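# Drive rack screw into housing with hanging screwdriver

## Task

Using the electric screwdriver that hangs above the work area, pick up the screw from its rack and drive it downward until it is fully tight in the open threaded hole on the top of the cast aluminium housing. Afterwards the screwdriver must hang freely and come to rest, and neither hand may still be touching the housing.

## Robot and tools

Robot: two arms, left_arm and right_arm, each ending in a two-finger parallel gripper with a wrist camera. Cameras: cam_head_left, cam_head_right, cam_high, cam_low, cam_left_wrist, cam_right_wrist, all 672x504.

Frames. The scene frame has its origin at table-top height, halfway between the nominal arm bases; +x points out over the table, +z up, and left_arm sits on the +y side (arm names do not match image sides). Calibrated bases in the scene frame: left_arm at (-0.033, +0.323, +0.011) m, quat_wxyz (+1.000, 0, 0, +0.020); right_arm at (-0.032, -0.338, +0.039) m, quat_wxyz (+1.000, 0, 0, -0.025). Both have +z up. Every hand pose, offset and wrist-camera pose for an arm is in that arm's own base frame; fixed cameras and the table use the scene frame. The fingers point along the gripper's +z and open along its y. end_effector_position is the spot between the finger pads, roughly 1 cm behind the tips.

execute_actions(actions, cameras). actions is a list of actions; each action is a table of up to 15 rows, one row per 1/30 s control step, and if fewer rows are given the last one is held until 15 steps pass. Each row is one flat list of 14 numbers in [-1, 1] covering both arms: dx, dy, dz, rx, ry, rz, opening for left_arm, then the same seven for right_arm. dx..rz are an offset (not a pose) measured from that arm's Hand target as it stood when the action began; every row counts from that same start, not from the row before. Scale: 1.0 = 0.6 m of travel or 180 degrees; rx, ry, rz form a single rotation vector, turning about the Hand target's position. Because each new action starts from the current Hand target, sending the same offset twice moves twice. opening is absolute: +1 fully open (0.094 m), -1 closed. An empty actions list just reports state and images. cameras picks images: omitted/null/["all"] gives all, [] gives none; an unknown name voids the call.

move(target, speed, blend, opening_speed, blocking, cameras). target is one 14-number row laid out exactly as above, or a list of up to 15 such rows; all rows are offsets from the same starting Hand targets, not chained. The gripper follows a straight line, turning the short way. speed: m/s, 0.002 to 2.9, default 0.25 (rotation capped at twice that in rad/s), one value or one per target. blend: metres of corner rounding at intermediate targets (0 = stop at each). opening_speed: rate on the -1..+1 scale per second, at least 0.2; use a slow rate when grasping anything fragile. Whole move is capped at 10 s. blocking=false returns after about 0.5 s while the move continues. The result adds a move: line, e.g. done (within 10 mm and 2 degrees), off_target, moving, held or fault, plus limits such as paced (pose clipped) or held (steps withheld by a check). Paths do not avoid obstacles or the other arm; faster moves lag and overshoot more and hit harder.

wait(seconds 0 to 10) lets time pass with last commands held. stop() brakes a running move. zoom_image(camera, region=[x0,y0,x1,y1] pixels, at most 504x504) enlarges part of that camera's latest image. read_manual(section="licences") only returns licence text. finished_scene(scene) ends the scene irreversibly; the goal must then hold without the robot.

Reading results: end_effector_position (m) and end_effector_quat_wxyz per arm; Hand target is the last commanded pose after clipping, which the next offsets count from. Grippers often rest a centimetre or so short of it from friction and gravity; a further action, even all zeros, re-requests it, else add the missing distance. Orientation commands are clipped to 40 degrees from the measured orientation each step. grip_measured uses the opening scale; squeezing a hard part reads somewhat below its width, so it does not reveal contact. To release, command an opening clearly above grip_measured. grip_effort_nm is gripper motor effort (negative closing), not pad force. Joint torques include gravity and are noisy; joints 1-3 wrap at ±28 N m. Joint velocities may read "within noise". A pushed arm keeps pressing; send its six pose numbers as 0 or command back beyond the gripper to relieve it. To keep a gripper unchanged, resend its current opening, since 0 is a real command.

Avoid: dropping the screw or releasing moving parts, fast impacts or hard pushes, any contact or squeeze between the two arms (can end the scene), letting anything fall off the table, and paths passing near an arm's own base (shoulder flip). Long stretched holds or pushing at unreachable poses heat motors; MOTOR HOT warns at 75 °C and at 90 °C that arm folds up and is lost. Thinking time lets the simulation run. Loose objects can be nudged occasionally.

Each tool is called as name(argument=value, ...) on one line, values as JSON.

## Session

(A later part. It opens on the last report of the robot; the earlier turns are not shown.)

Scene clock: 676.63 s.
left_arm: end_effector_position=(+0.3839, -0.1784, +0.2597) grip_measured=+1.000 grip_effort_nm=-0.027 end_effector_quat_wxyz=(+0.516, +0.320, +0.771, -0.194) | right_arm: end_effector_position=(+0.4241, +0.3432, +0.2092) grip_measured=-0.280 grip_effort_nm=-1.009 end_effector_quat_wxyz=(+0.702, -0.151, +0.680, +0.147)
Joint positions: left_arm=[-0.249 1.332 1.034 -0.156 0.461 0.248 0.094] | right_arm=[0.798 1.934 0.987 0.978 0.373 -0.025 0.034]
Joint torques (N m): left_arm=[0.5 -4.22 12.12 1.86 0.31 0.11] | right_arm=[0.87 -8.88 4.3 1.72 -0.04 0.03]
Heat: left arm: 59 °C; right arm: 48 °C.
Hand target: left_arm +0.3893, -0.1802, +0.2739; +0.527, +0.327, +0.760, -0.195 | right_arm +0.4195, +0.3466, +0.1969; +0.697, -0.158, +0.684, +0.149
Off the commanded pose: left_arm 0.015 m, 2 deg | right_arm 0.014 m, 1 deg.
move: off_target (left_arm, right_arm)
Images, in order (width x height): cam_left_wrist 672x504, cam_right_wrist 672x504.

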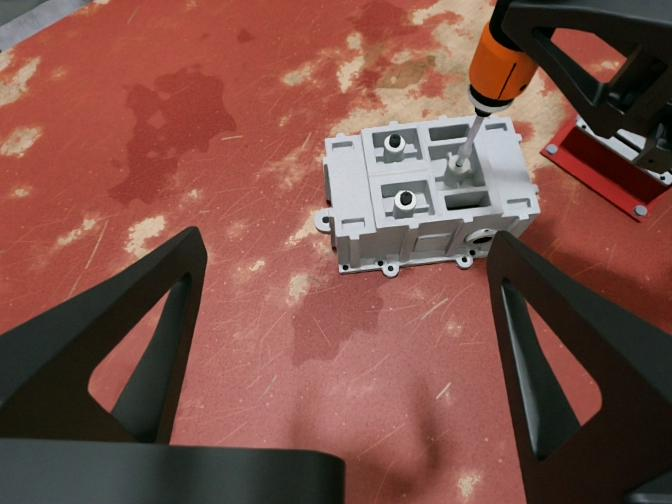

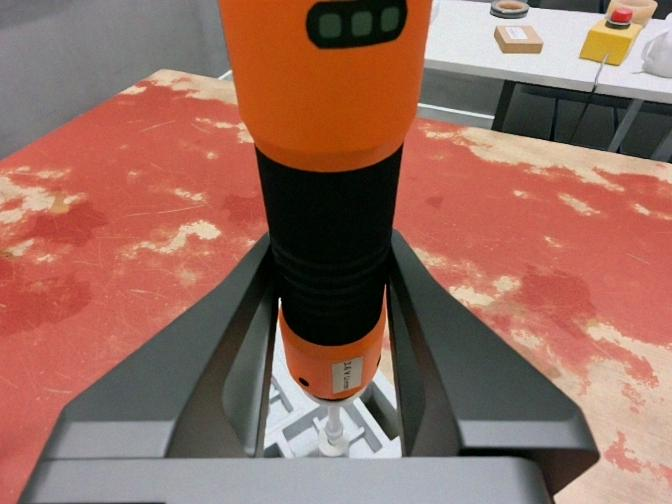

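move(target=[0, 0, 0, 0, 0, 0, 1, 0.0, 0.001, -0.016, 0, 0, 0, -0.4], speed=0.03, cameras=["cam_right_wrist", "cam_left_wrist"])

zoom_image(camera="cam_left_wrist", region=[430, 110, 500, 190])

zoom_image(camera="cam_right_wrist", region=[290, 380, 390, 460])

Scene clock: 689.30 s.
left_arm: end_effector_position=(+0.3839, -0.1784, +0.2597) grip_measured=+1.000 grip_effort_nm=-0.027 end_effector_quat_wxyz=(+0.516, +0.320, +0.771, -0.194) | right_arm: end_effector_position=(+0.4239, +0.3420, +0.2071) grip_measured=-0.280 grip_effort_nm=-1.009 end_effector_quat_wxyz=(+0.710, -0.144, +0.673, +0.151)
Joint positions: left_arm=[-0.249 1.332 1.034 -0.156 0.461 0.248 0.094] | right_arm=[0.798 1.953 0.975 1.035 0.377 -0.021 0.034]
Joint torques (N m): left_arm=[0.53 -4.22 12.16 1.85 0.31 0.11] | right_arm=[0.98 -8.46 4.3 1.59 -0.08 -0.02]
Heat: left arm: 59 °C; right arm: 47 °C.
Hand target: left_arm +0.3893, -0.1802, +0.2739; +0.527, +0.327, +0.760, -0.195 | right_arm +0.4195, +0.3471, +0.1873; +0.697, -0.158, +0.684, +0.149
Off the commanded pose: left_arm 0.015 m, 2 deg | right_arm 0.021 m, 3 deg.
move: off_target (left_arm, right_arm)
Images, in order (width x height): cam_left_wrist 672x504, cam_right_wrist 672x504.

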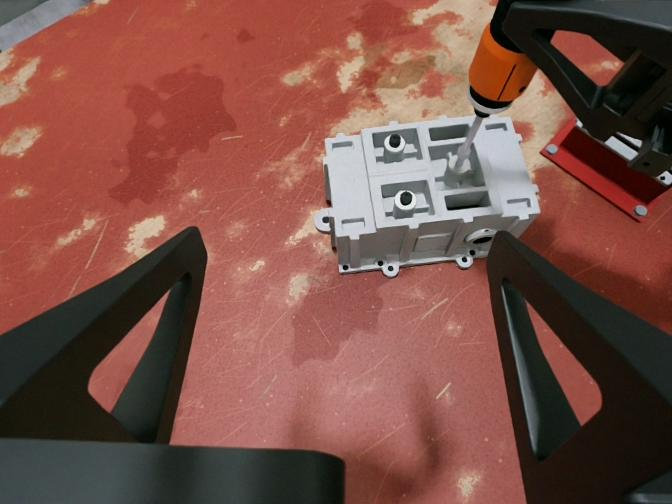

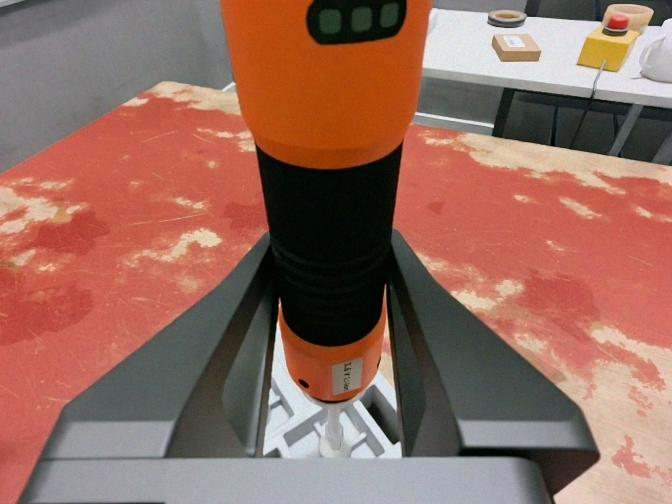

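Scaled by 6.300 from the camera's 672x504 image, which has a finer 960x720 frame.

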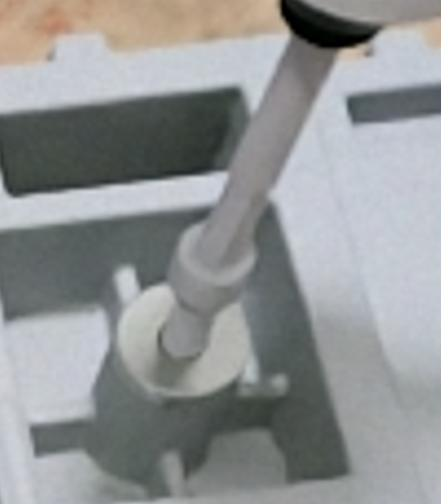

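Scaled by 5.040 from the camera's 672x504 image, which has a finer 960x720 frame.

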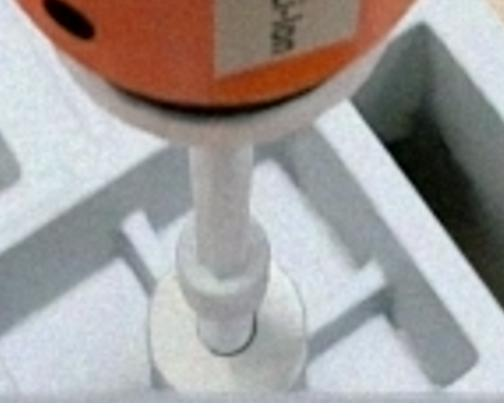

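move(target=[0, 0, 0, 0, 0, 0, 1, 0.0, 0.0, -0.03, -0.022, 0.022, 0, -0.4], speed=0.05, cameras=["cam_right_wrist", "cam_left_wrist"])

zoom_image(camera="cam_left_wrist", region=[430, 110, 500, 190])

zoom_image(camera="cam_right_wrist", region=[290, 380, 390, 460])

Scene clock: 704.80 s.
left_arm: end_effector_position=(+0.3839, -0.1784, +0.2597) grip_measured=+1.000 grip_effort_nm=-0.022 end_effector_quat_wxyz=(+0.516, +0.320, +0.771, -0.194) | right_arm: end_effector_position=(+0.4236, +0.3429, +0.2013) grip_measured=-0.280 grip_effort_nm=-1.004 end_effector_quat_wxyz=(+0.702, -0.148, +0.680, +0.148)
Joint positions: left_arm=[-0.249 1.332 1.034 -0.156 0.461 0.248 0.094] | right_arm=[0.799 1.954 0.975 1.011 0.377 -0.02 0.034]
Joint torques (N m): left_arm=[0.51 -4.22 12.16 1.85 0.31 0.1] | right_arm=[0.83 -9.68 4.48 0.77 -0.09 -0.03]
Heat: left arm: 59 °C; right arm: 47 °C.
Hand target: left_arm +0.3893, -0.1802, +0.2739; +0.527, +0.327, +0.760, -0.195 | right_arm +0.4195, +0.3473, +0.1693; +0.667, -0.177, +0.712, +0.131
Off the commanded pose: left_arm 0.015 m, 2 deg | right_arm 0.032 m, 7 deg.
move: off_target (left_arm, right_arm)
Images, in order (width x height): cam_left_wrist 672x504, cam_right_wrist 672x504.

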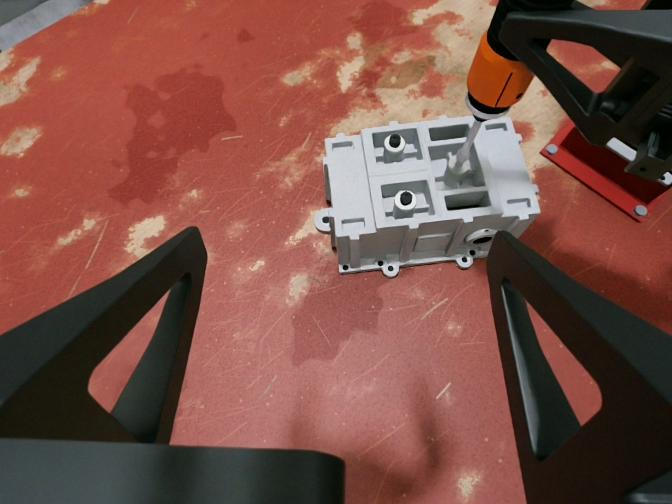

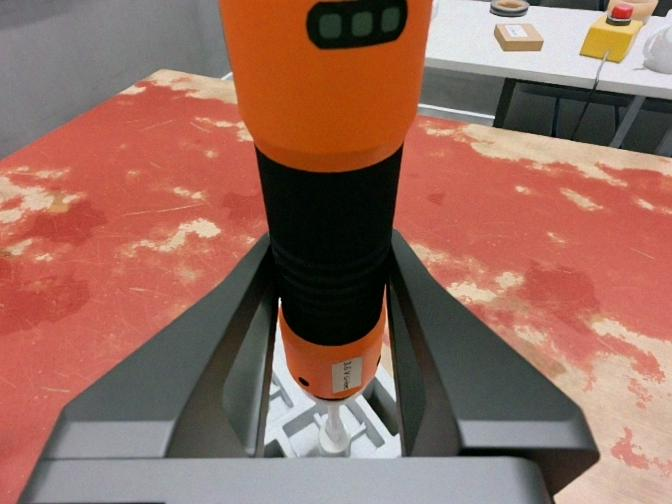

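Scaled by 6.300 from the camera's 672x504 image, which has a finer 960x720 frame.

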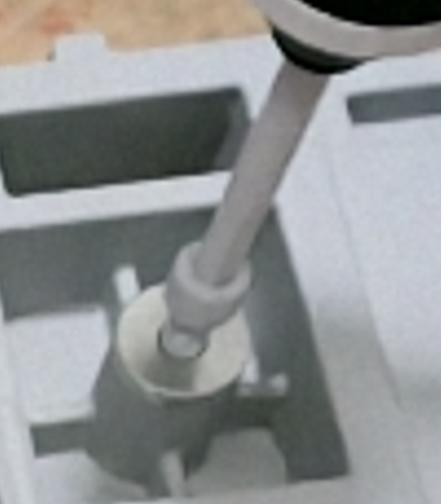

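Scaled by 5.040 from the camera's 672x504 image, which has a finer 960x720 frame.

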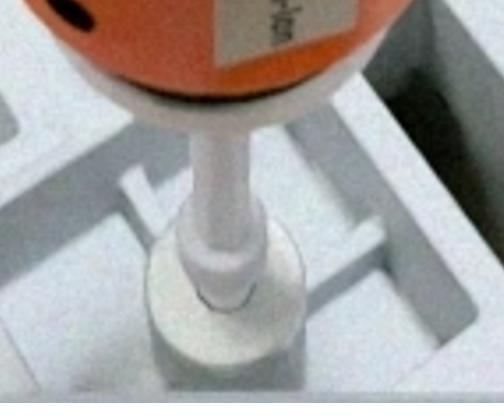

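move(target=[0, 0, 0, 0, 0, 0, 1, 0.0, 0.0, -0.025, -0.02, 0.02, 0, -0.4], speed=0.05, cameras=["cam_right_wrist", "cam_left_wrist"])

zoom_image(camera="cam_left_wrist", region=[430, 110, 500, 190])

Scene clock: 713.53 s.
left_arm: end_effector_position=(+0.3839, -0.1784, +0.2597) grip_measured=+1.000 grip_effort_nm=-0.027 end_effector_quat_wxyz=(+0.516, +0.320, +0.771, -0.194) | right_arm: end_effector_position=(+0.4231, +0.3435, +0.1900) grip_measured=-0.280 grip_effort_nm=-1.009 end_effector_quat_wxyz=(+0.687, -0.157, +0.696, +0.142)
Joint positions: left_arm=[-0.249 1.332 1.034 -0.156 0.461 0.248 0.094] | right_arm=[0.8 1.951 0.975 0.958 0.374 -0.011 0.034]
Joint torques (N m): left_arm=[0.51 -4.22 12.19 1.86 0.31 0.12] | right_arm=[0.73 -10.51 5.01 0.31 -0.06 -0.1]
Heat: left arm: 59 °C; right arm: 45 °C.
Hand target: left_arm +0.3893, -0.1802, +0.2739; +0.527, +0.327, +0.760, -0.195 | right_arm +0.4195, +0.3472, +0.1544; +0.638, -0.193, +0.736, +0.114
Off the commanded pose: left_arm 0.015 m, 2 deg | right_arm 0.036 m, 9 deg.
move: off_target (left_arm, right_arm)
Images, in order (width x height): cam_left_wrist 672x504, cam_right_wrist 672x504.

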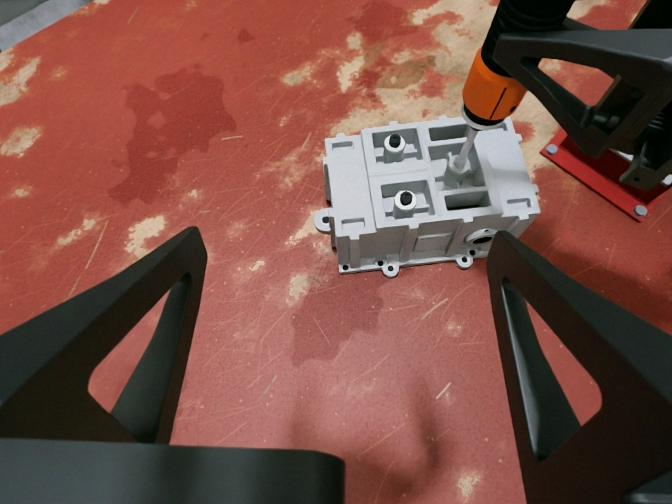

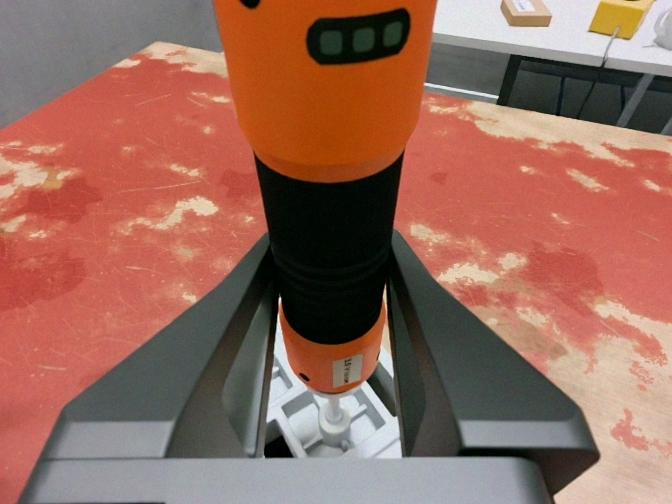

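Scaled by 6.300 from the camera's 672x504 image, which has a finer 960x720 frame.

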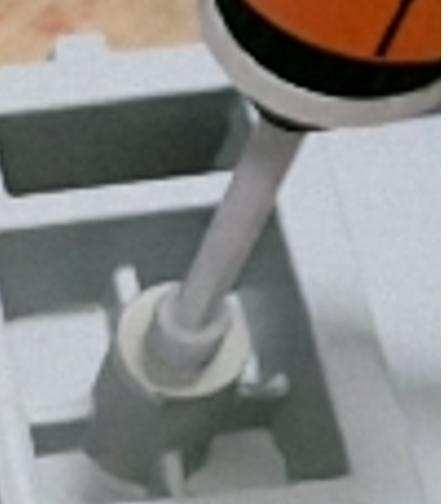

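move(target=[0, 0, 0, 0, 0, 0, 1, 0.0, 0.0, -0.04, -0.015, 0.015, 0, -0.4], speed=0.06, cameras=["cam_right_wrist", "cam_left_wrist"])

zoom_image(camera="cam_left_wrist", region=[430, 110, 500, 190])

Scene clock: 723.77 s.
left_arm: end_effector_position=(+0.3839, -0.1784, +0.2597) grip_measured=+1.000 grip_effort_nm=-0.022 end_effector_quat_wxyz=(+0.516, +0.320, +0.771, -0.194) | right_arm: end_effector_position=(+0.4229, +0.3438, +0.1888) grip_measured=-0.280 grip_effort_nm=-1.013 end_effector_quat_wxyz=(+0.685, -0.159, +0.697, +0.141)
Joint positions: left_arm=[-0.249 1.332 1.034 -0.156 0.461 0.248 0.094] | right_arm=[0.8 1.951 0.975 0.953 0.372 -0.012 0.034]
Joint torques (N m): left_arm=[0.57 -4.22 12.18 1.85 0.31 0.1] | right_arm=[0.66 -8.62 4.68 0.03 -0.05 -0.08]
Heat: left arm: 59 °C; right arm: 43 °C.
Hand target: left_arm +0.3893, -0.1802, +0.2739; +0.527, +0.327, +0.760, -0.195 | right_arm +0.4195, +0.3473, +0.1303; +0.616, -0.206, +0.754, +0.101
Off the commanded pose: left_arm 0.015 m, 2 deg | right_arm 0.059 m, 12 deg.
move: off_target (left_arm, right_arm)
Images, in order (width x height): cam_left_wrist 672x504, cam_right_wrist 672x504.

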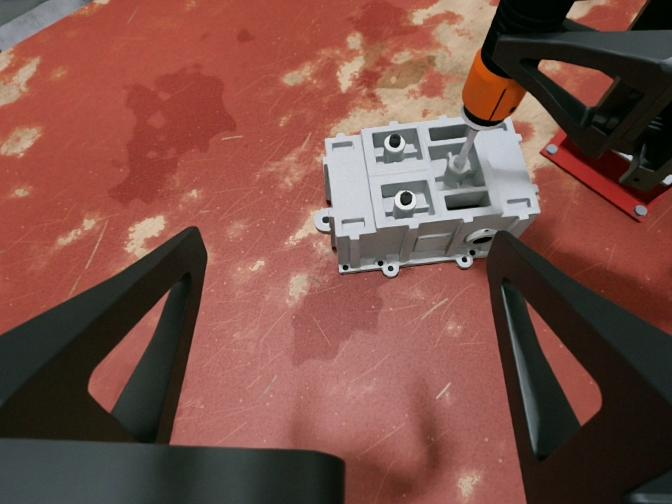

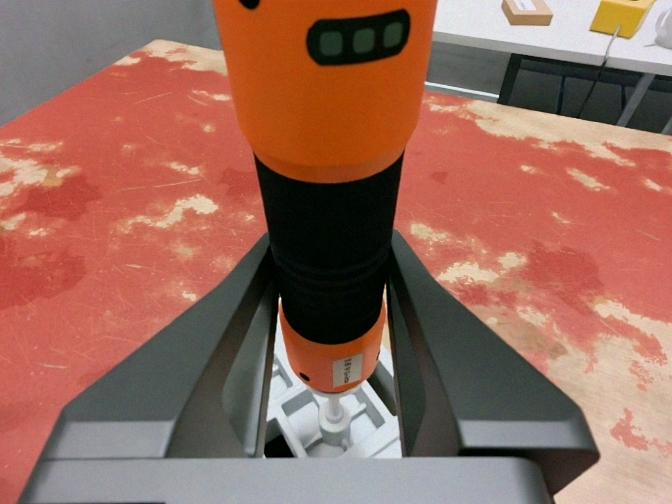

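Scaled by 6.300 from the camera's 672x504 image, which has a finer 960x720 frame.

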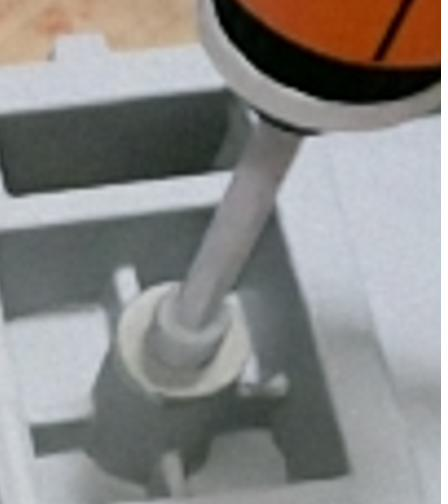

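move(target=[0, 0, 0, 0, 0, 0, 1, 0.0, 0.0, -0.04, -0.015, 0.015, 0, -0.4], speed=0.08, cameras=["cam_left_wrist"])

zoom_image(camera="cam_left_wrist", region=[430, 110, 500, 190])

Scene clock: 737.53 s.
left_arm: end_effector_position=(+0.3839, -0.1784, +0.2597) grip_measured=+1.000 grip_effort_nm=-0.022 end_effector_quat_wxyz=(+0.516, +0.320, +0.771, -0.194) | right_arm: end_effector_position=(+0.4229, +0.3438, +0.1875) grip_measured=-0.280 grip_effort_nm=-1.009 end_effector_quat_wxyz=(+0.683, -0.160, +0.698, +0.140)
Joint positions: left_arm=[-0.249 1.332 1.034 -0.156 0.461 0.248 0.094] | right_arm=[0.8 1.951 0.975 0.948 0.372 -0.012 0.034]
Joint torques (N m): left_arm=[0.55 -4.22 12.21 1.85 0.31 0.11] | right_arm=[0.68 -6.84 3.73 -0.21 -0.04 -0.11]
Heat: left arm: 59 °C; right arm: 42 °C.
Hand target: left_arm +0.3893, -0.1802, +0.2739; +0.527, +0.327, +0.760, -0.195 | right_arm +0.4195, +0.3472, +0.1063; +0.593, -0.218, +0.770, +0.088
Off the commanded pose: left_arm 0.015 m, 2 deg | right_arm 0.081 m, 16 deg.
move: off_target (left_arm, right_arm)
Images, in order (width x height): cam_left_wrist 672x504.

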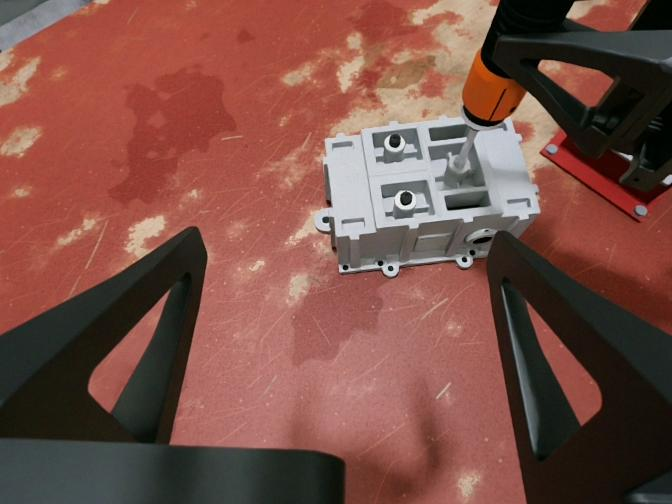

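Scaled by 6.300 from the camera's 672x504 image, which has a finer 960x720 frame.

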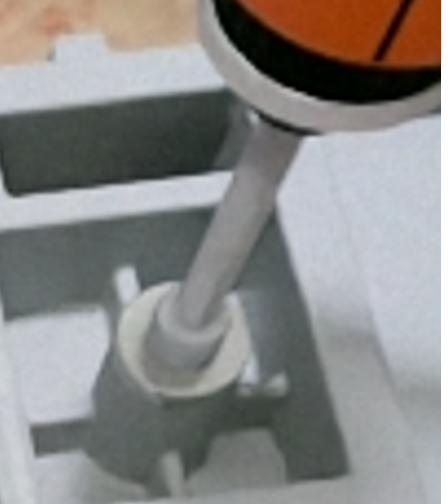

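move(target=[[0, 0, 0, 0, 0, 0, 1, 0.0, 0.0, 0.32, 0.0721, -0.0719, 0, -0.4], [0, 0, 0, 0, 0, 0, 1, 0.0608, -0.387, 0.2962, 0.0524, -0.0623, 0.0017, -0.4]], speed=[0.12, 0.18], blend=0.02)

zoom_image(camera="cam_left_wrist", region=[430, 110, 500, 190])

zoom_image(camera="cam_low", region=[220, 10, 320, 200])

Scene clock: 788.80 s.
left_arm: end_effector_position=(+0.3839, -0.1784, +0.2597) grip_measured=+1.000 grip_effort_nm=-0.017 end_effector_quat_wxyz=(+0.516, +0.320, +0.771, -0.194) | right_arm: end_effector_position=(+0.4644, +0.1123, +0.2704) grip_measured=-0.280 grip_effort_nm=-1.009 end_effector_quat_wxyz=(+0.670, -0.169, +0.712, +0.128)
Joint positions: left_arm=[-0.249 1.332 1.034 -0.156 0.461 0.248 0.094] | right_arm=[0.127 1.496 0.876 0.546 -0.294 -0.066 0.034]
Joint torques (N m): left_arm=[0.53 -4.23 12.18 1.85 0.32 0.12] | right_arm=[0.18 -10.47 5.93 1.66 -0.15 -0.09]
Heat: left arm: 60 °C; right arm: 39 °C.
Hand target: left_arm +0.3893, -0.1802, +0.2739; +0.527, +0.327, +0.760, -0.195 | right_arm +0.4560, +0.1151, +0.2839; +0.681, -0.178, +0.698, +0.131
Off the commanded pose: left_arm 0.015 m, 2 deg | right_arm 0.016 m, 2 deg.
move: off_target (left_arm, right_arm)

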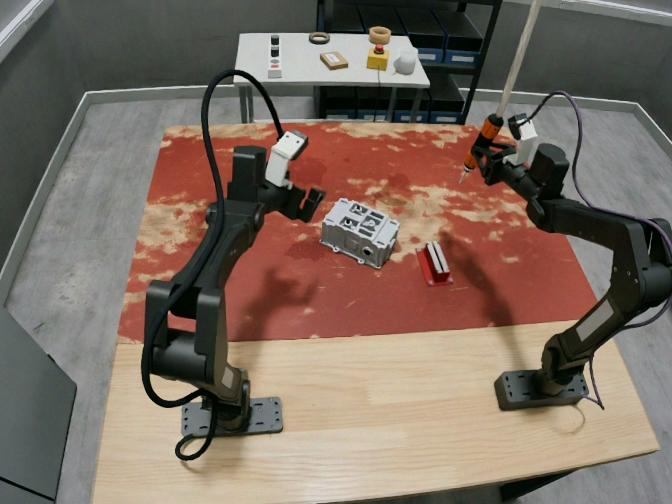

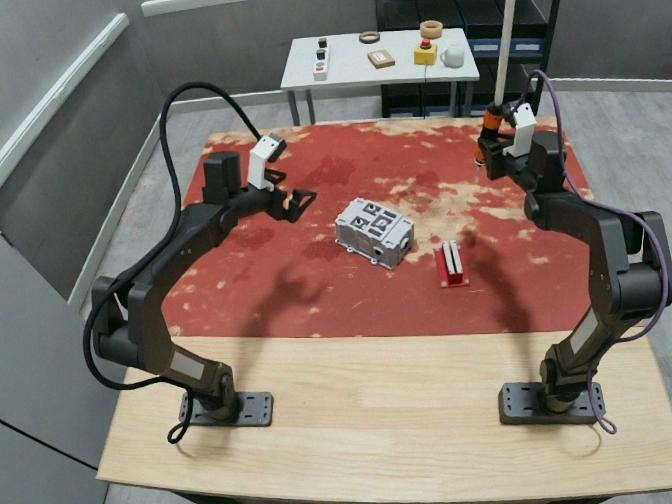

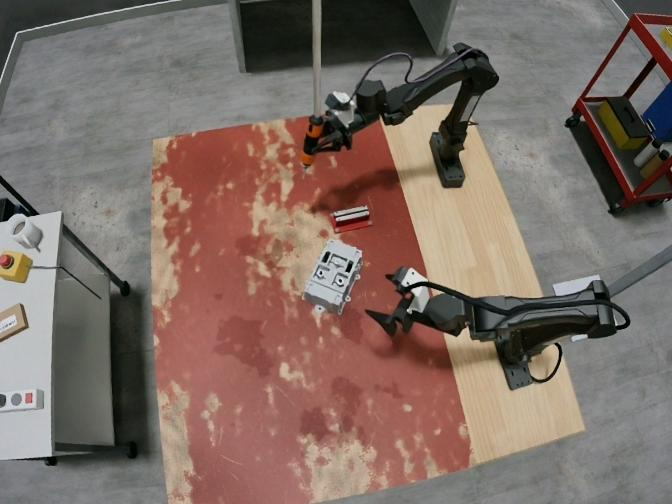

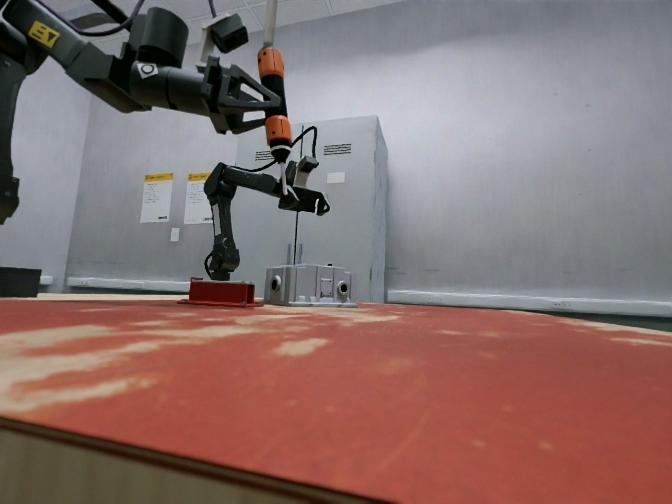

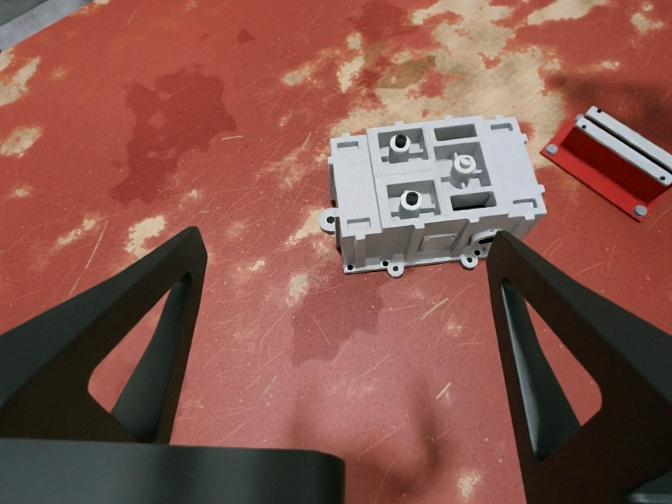

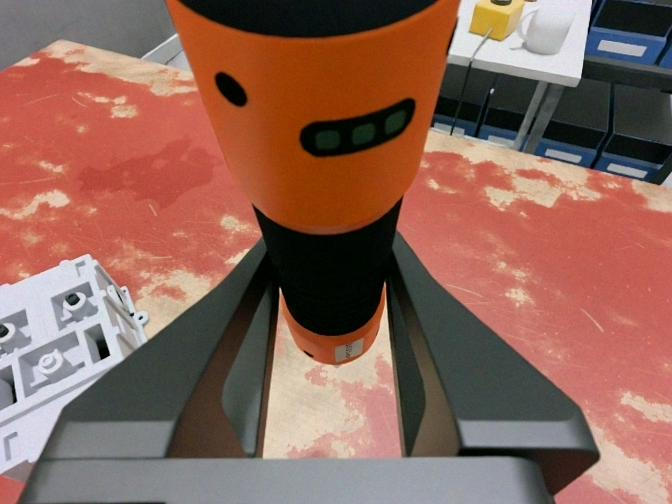

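Scaled by 6.300 from the camera's 672x504 image, which has a finer 960x720 frame.

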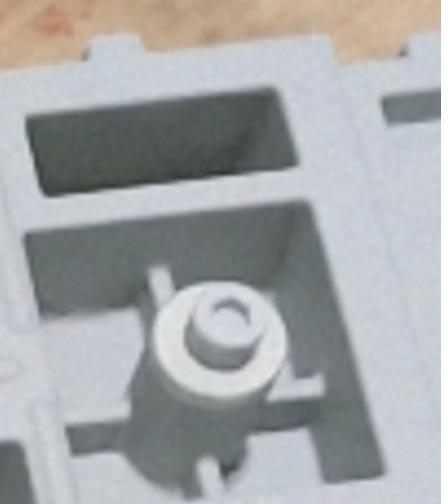

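Scaled by 2.653 from the camera's 672x504 image, which has a finer 960x720 frame.

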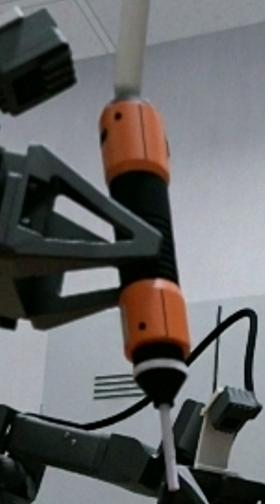

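move(target=[0, 0, 0, 0, 0, 0, 1, 0.0, 0.003, 0.005, -0.0241, 0.0519, 0, -0.4], speed=0.08, cameras=["cam_right_wrist", "cam_low", "cam_high"])

zoom_image(camera="cam_low", region=[220, 10, 320, 200])

zoom_image(camera="cam_high", region=[270, 60, 370, 200])

Scene clock: 850.37 s.
left_arm: end_effector_position=(+0.3839, -0.1784, +0.2597) grip_measured=+1.000 grip_effort_nm=-0.027 end_effector_quat_wxyz=(+0.516, +0.320, +0.771, -0.194) | right_arm: end_effector_position=(+0.4568, +0.1147, +0.2508) grip_measured=-0.280 grip_effort_nm=-1.004 end_effector_quat_wxyz=(+0.585, -0.187, +0.780, +0.122)
Joint positions: left_arm=[-0.249 1.332 1.034 -0.156 0.461 0.248 0.094] | right_arm=[0.134 1.467 0.994 0.17 -0.295 -0.12 0.034]
Joint torques (N m): left_arm=[0.55 -4.22 12.14 1.85 0.31 0.11] | right_arm=[0.43 -10.61 10.22 1.58 -0.04 -0.09]
Heat: left arm: 60 °C; right arm: 43 °C.
Hand target: left_arm +0.3893, -0.1802, +0.2739; +0.527, +0.327, +0.760, -0.195 | right_arm +0.4561, +0.1167, +0.2871; +0.615, -0.192, +0.756, +0.118
Off the commanded pose: left_arm 0.015 m, 2 deg | right_arm 0.036 m, 4 deg.
move: off_target (left_arm, right_arm)
Images, in order (width x height): cam_high 672x504, cam_low 672x504, cam_right_wrist 672x504.

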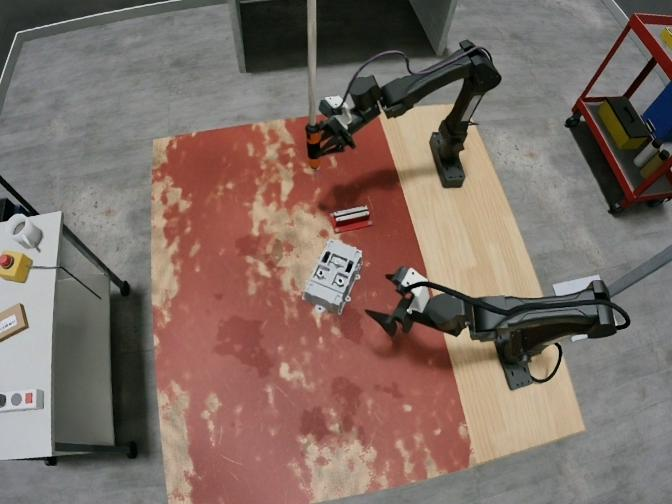

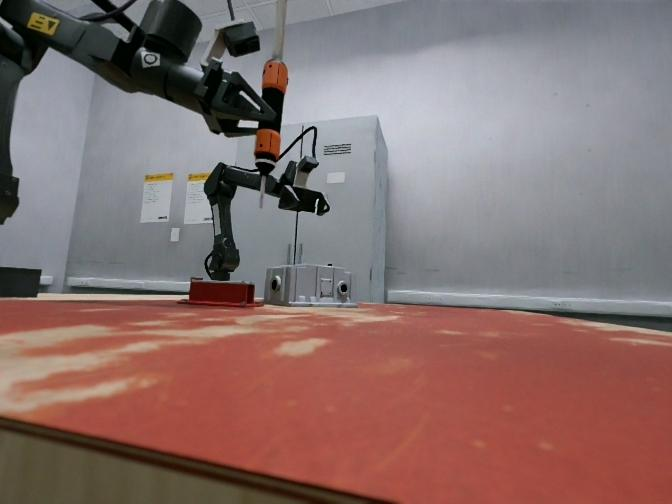

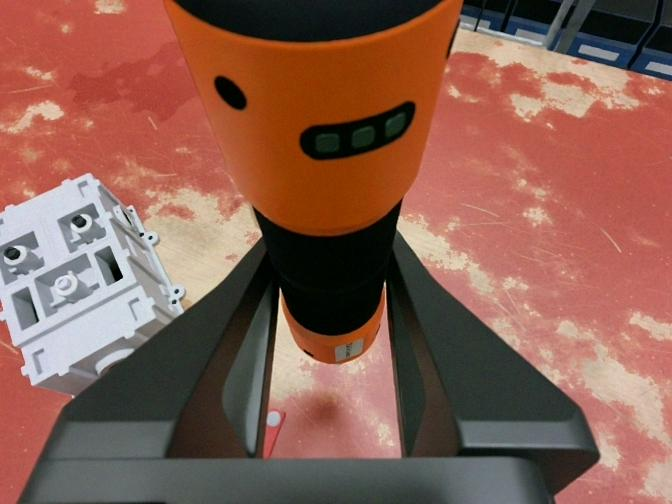

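Scaled by 2.653 from the camera's 672x504 image, which has a finer 960x720 frame.

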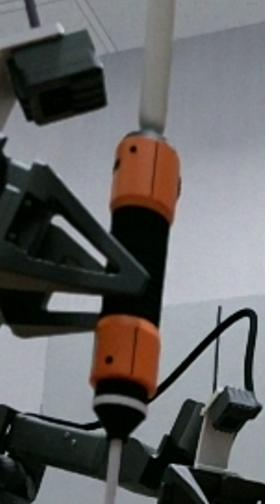

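Scaled by 3.600 from the camera's 672x504 image, which has a finer 960x720 frame.

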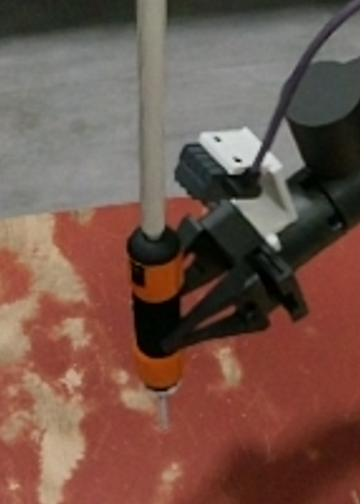

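move(target=[0, 0, 0, 0, 0, 0, 1, 0.01, -0.002, 0.037, 0.0067, -0.0144, 0, -0.4], speed=0.06, cameras=["cam_right_wrist", "cam_low", "cam_high"])

zoom_image(camera="cam_low", region=[220, 10, 320, 200])

zoom_image(camera="cam_high", region=[270, 60, 370, 200])

Scene clock: 865.73 s.
left_arm: end_effector_position=(+0.3839, -0.1784, +0.2597) grip_measured=+1.000 grip_effort_nm=-0.022 end_effector_quat_wxyz=(+0.516, +0.320, +0.771, -0.194) | right_arm: end_effector_position=(+0.4616, +0.1153, +0.2725) grip_measured=-0.280 grip_effort_nm=-1.009 end_effector_quat_wxyz=(+0.602, -0.187, +0.766, +0.121)
Joint positions: left_arm=[-0.249 1.332 1.034 -0.156 0.461 0.248 0.094] | right_arm=[0.134 1.465 1.037 0.169 -0.295 -0.118 0.034]
Joint torques (N m): left_arm=[0.57 -4.22 12.18 1.85 0.32 0.11] | right_arm=[-0.35 -9.73 10.4 1.68 -0.16 0.03]
Heat: left arm: 60 °C; right arm: 42 °C.
Hand target: left_arm +0.3893, -0.1802, +0.2739; +0.527, +0.327, +0.760, -0.195 | right_arm +0.4620, +0.1155, +0.3092; +0.634, -0.188, +0.741, +0.122
Off the commanded pose: left_arm 0.015 m, 2 deg | right_arm 0.037 m, 5 deg.
move: off_target (left_arm, right_arm)
Images, in order (width x height): cam_high 672x504, cam_low 672x504, cam_right_wrist 672x504.

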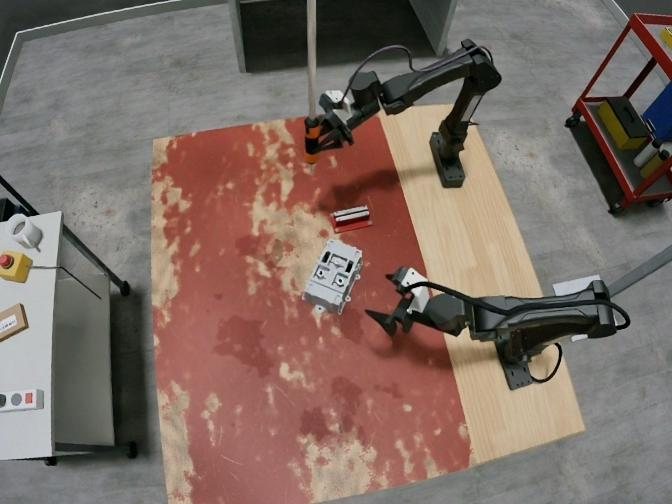

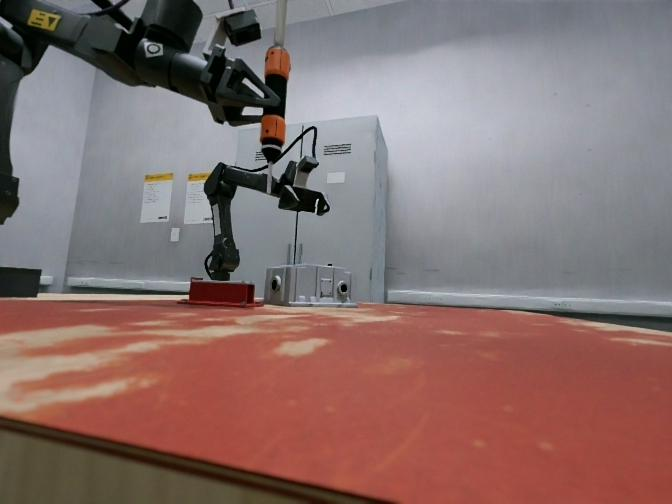

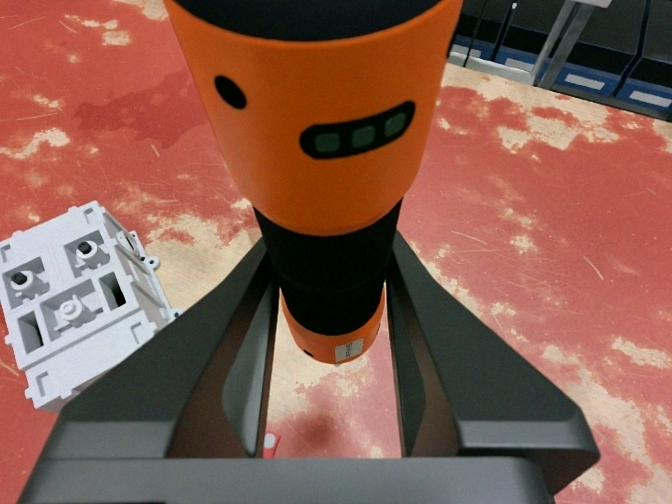

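Scaled by 2.653 from the camera's 672x504 image, which has a finer 960x720 frame.

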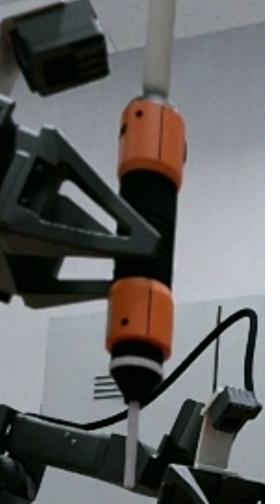

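Scaled by 3.600 from the camera's 672x504 image, which has a finer 960x720 frame.

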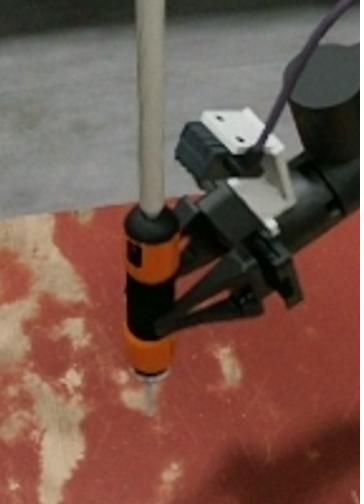

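move(target=[0, 0, 0, 0, 0, 0, 1, 0, 0, 0, 0, 0, 0, 1], opening_speed=0.4, cameras=["cam_right_wrist", "cam_low"])

Scene clock: 873.87 s.
left_arm: end_effector_position=(+0.3839, -0.1784, +0.2597) grip_measured=+1.000 grip_effort_nm=-0.032 end_effector_quat_wxyz=(+0.516, +0.320, +0.771, -0.194) | right_arm: end_effector_position=(+0.4616, +0.1153, +0.2725) grip_measured=+0.998 grip_effort_nm=0.144 end_effector_quat_wxyz=(+0.602, -0.187, +0.766, +0.121)
Joint positions: left_arm=[-0.249 1.332 1.034 -0.156 0.461 0.248 0.094] | right_arm=[0.134 1.465 1.037 0.169 -0.295 -0.118 0.094]
Joint torques (N m): left_arm=[0.53 -4.21 12.18 1.86 0.3 0.1] | right_arm=[-0.44 -9.65 10.56 1.69 -0.12 0.01]
Heat: left arm: 60 °C; right arm: 42 °C.
Hand target: left_arm +0.3893, -0.1802, +0.2739; +0.527, +0.327, +0.760, -0.195 | right_arm +0.4620, +0.1155, +0.3092; +0.634, -0.188, +0.740, +0.122
Off the commanded pose: left_arm 0.015 m, 2 deg | right_arm 0.037 m, 5 deg.
move: off_target (left_arm, right_arm)
Images, in order (width x height): cam_low 672x504, cam_right_wrist 672x504.

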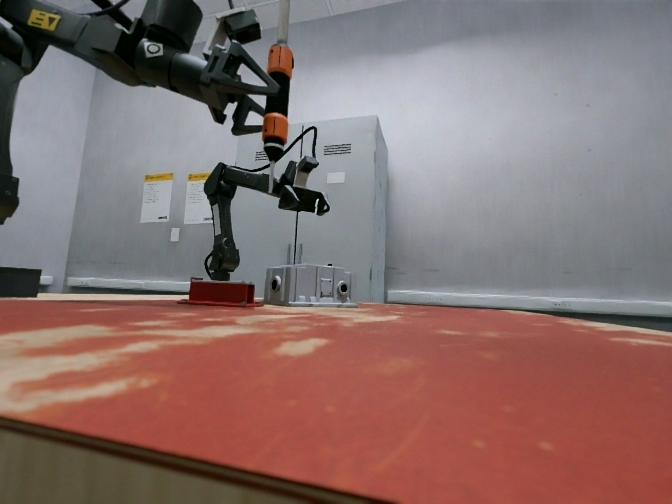

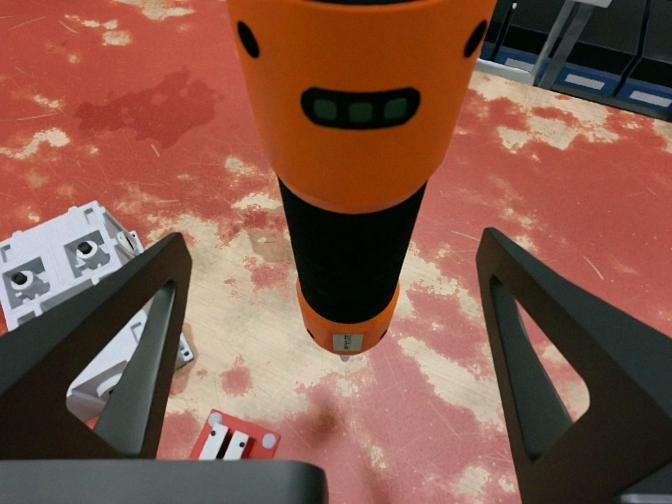

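move(target=[0, 0, 0, 0, 0, 0, 1, -0.23, -0.1, -0.02, 0, 0, 0, 1], speed=0.12)

zoom_image(camera="cam_left_wrist", region=[430, 110, 500, 190])

Scene clock: 889.53 s.
left_arm: end_effector_position=(+0.3839, -0.1784, +0.2597) grip_measured=+1.000 grip_effort_nm=-0.022 end_effector_quat_wxyz=(+0.516, +0.320, +0.771, -0.194) | right_arm: end_effector_position=(+0.3279, +0.0543, +0.3000) grip_measured=+0.998 grip_effort_nm=0.144 end_effector_quat_wxyz=(+0.634, -0.183, +0.742, +0.119)
Joint positions: left_arm=[-0.249 1.332 1.034 -0.156 0.461 0.248 0.094] | right_arm=[-0.116 0.865 0.72 -0.049 -0.535 -0.157 0.094]
Joint torques (N m): left_arm=[0.51 -4.25 12.15 1.84 0.32 0.1] | right_arm=[-0.55 -2.63 5.91 1.53 -0.28 -0.06]
Heat: left arm: 60 °C; right arm: 42 °C.
Hand target: left_arm +0.3893, -0.1802, +0.2739; +0.527, +0.327, +0.760, -0.195 | right_arm +0.3240, +0.0557, +0.2971; +0.633, -0.188, +0.741, +0.122
Off the commanded pose: left_arm 0.015 m, 2 deg | right_arm 0.005 m, 1 deg.
move: off_target (left_arm)

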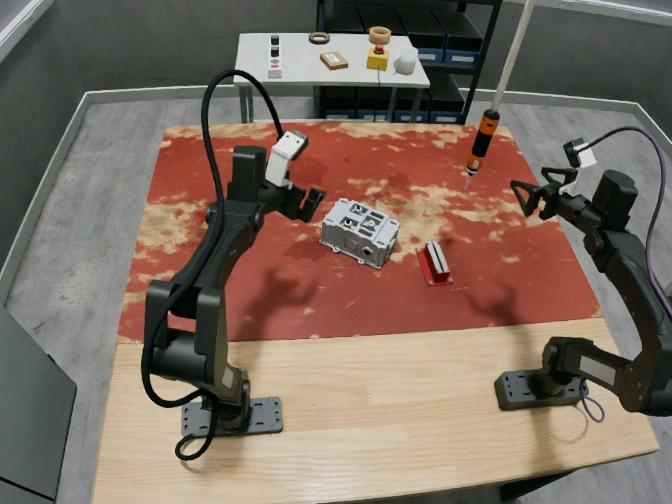

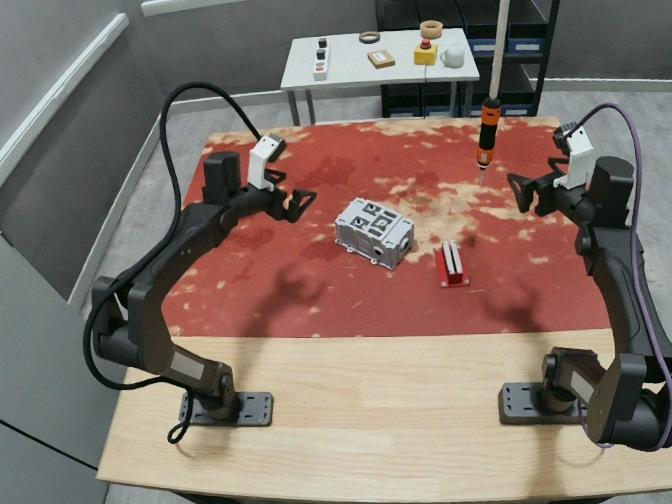

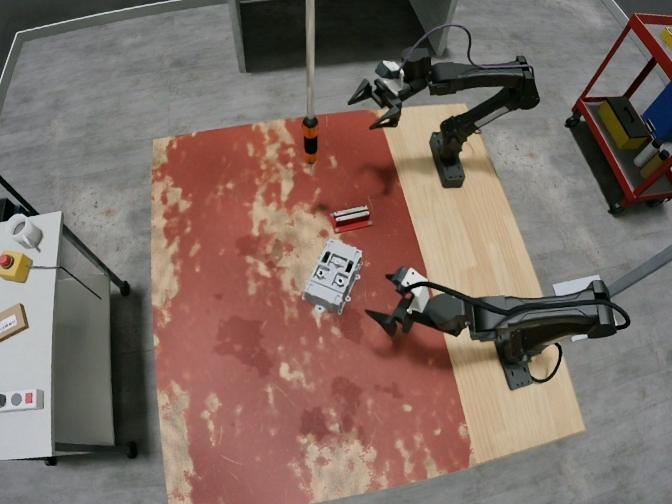

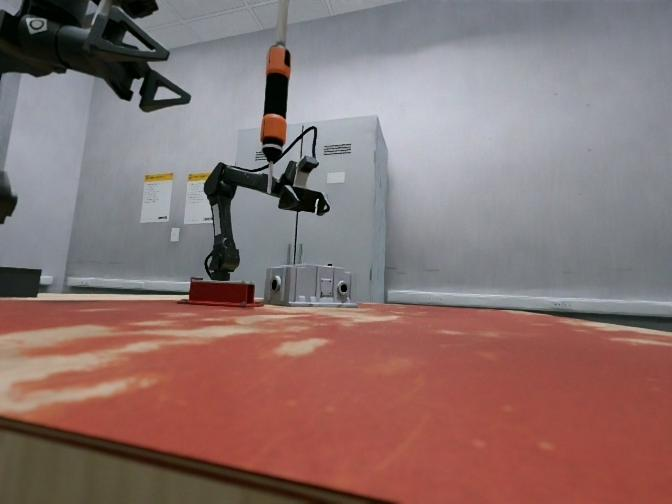

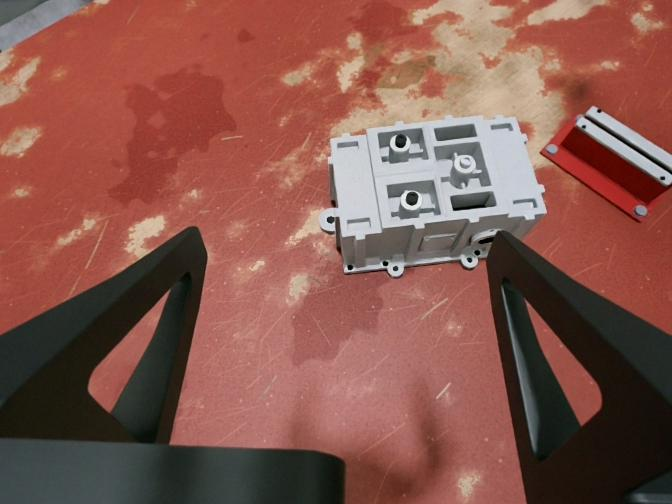

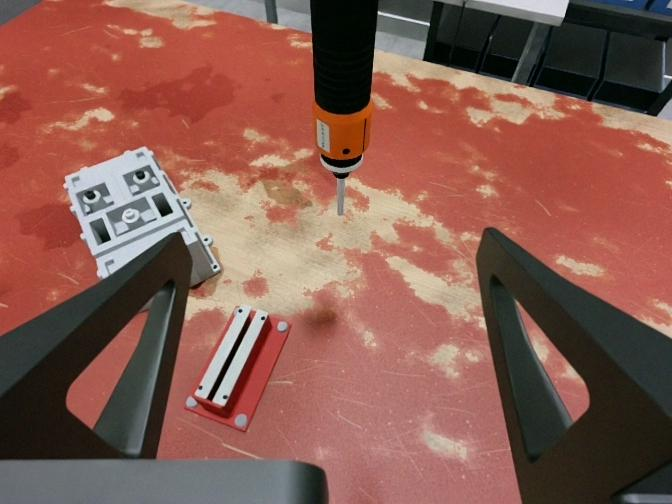

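Scaled by 6.300 from the camera's 672x504 image, which has a finer 960x720 frame.

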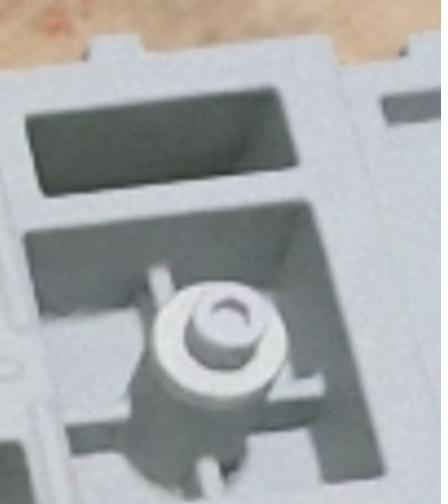

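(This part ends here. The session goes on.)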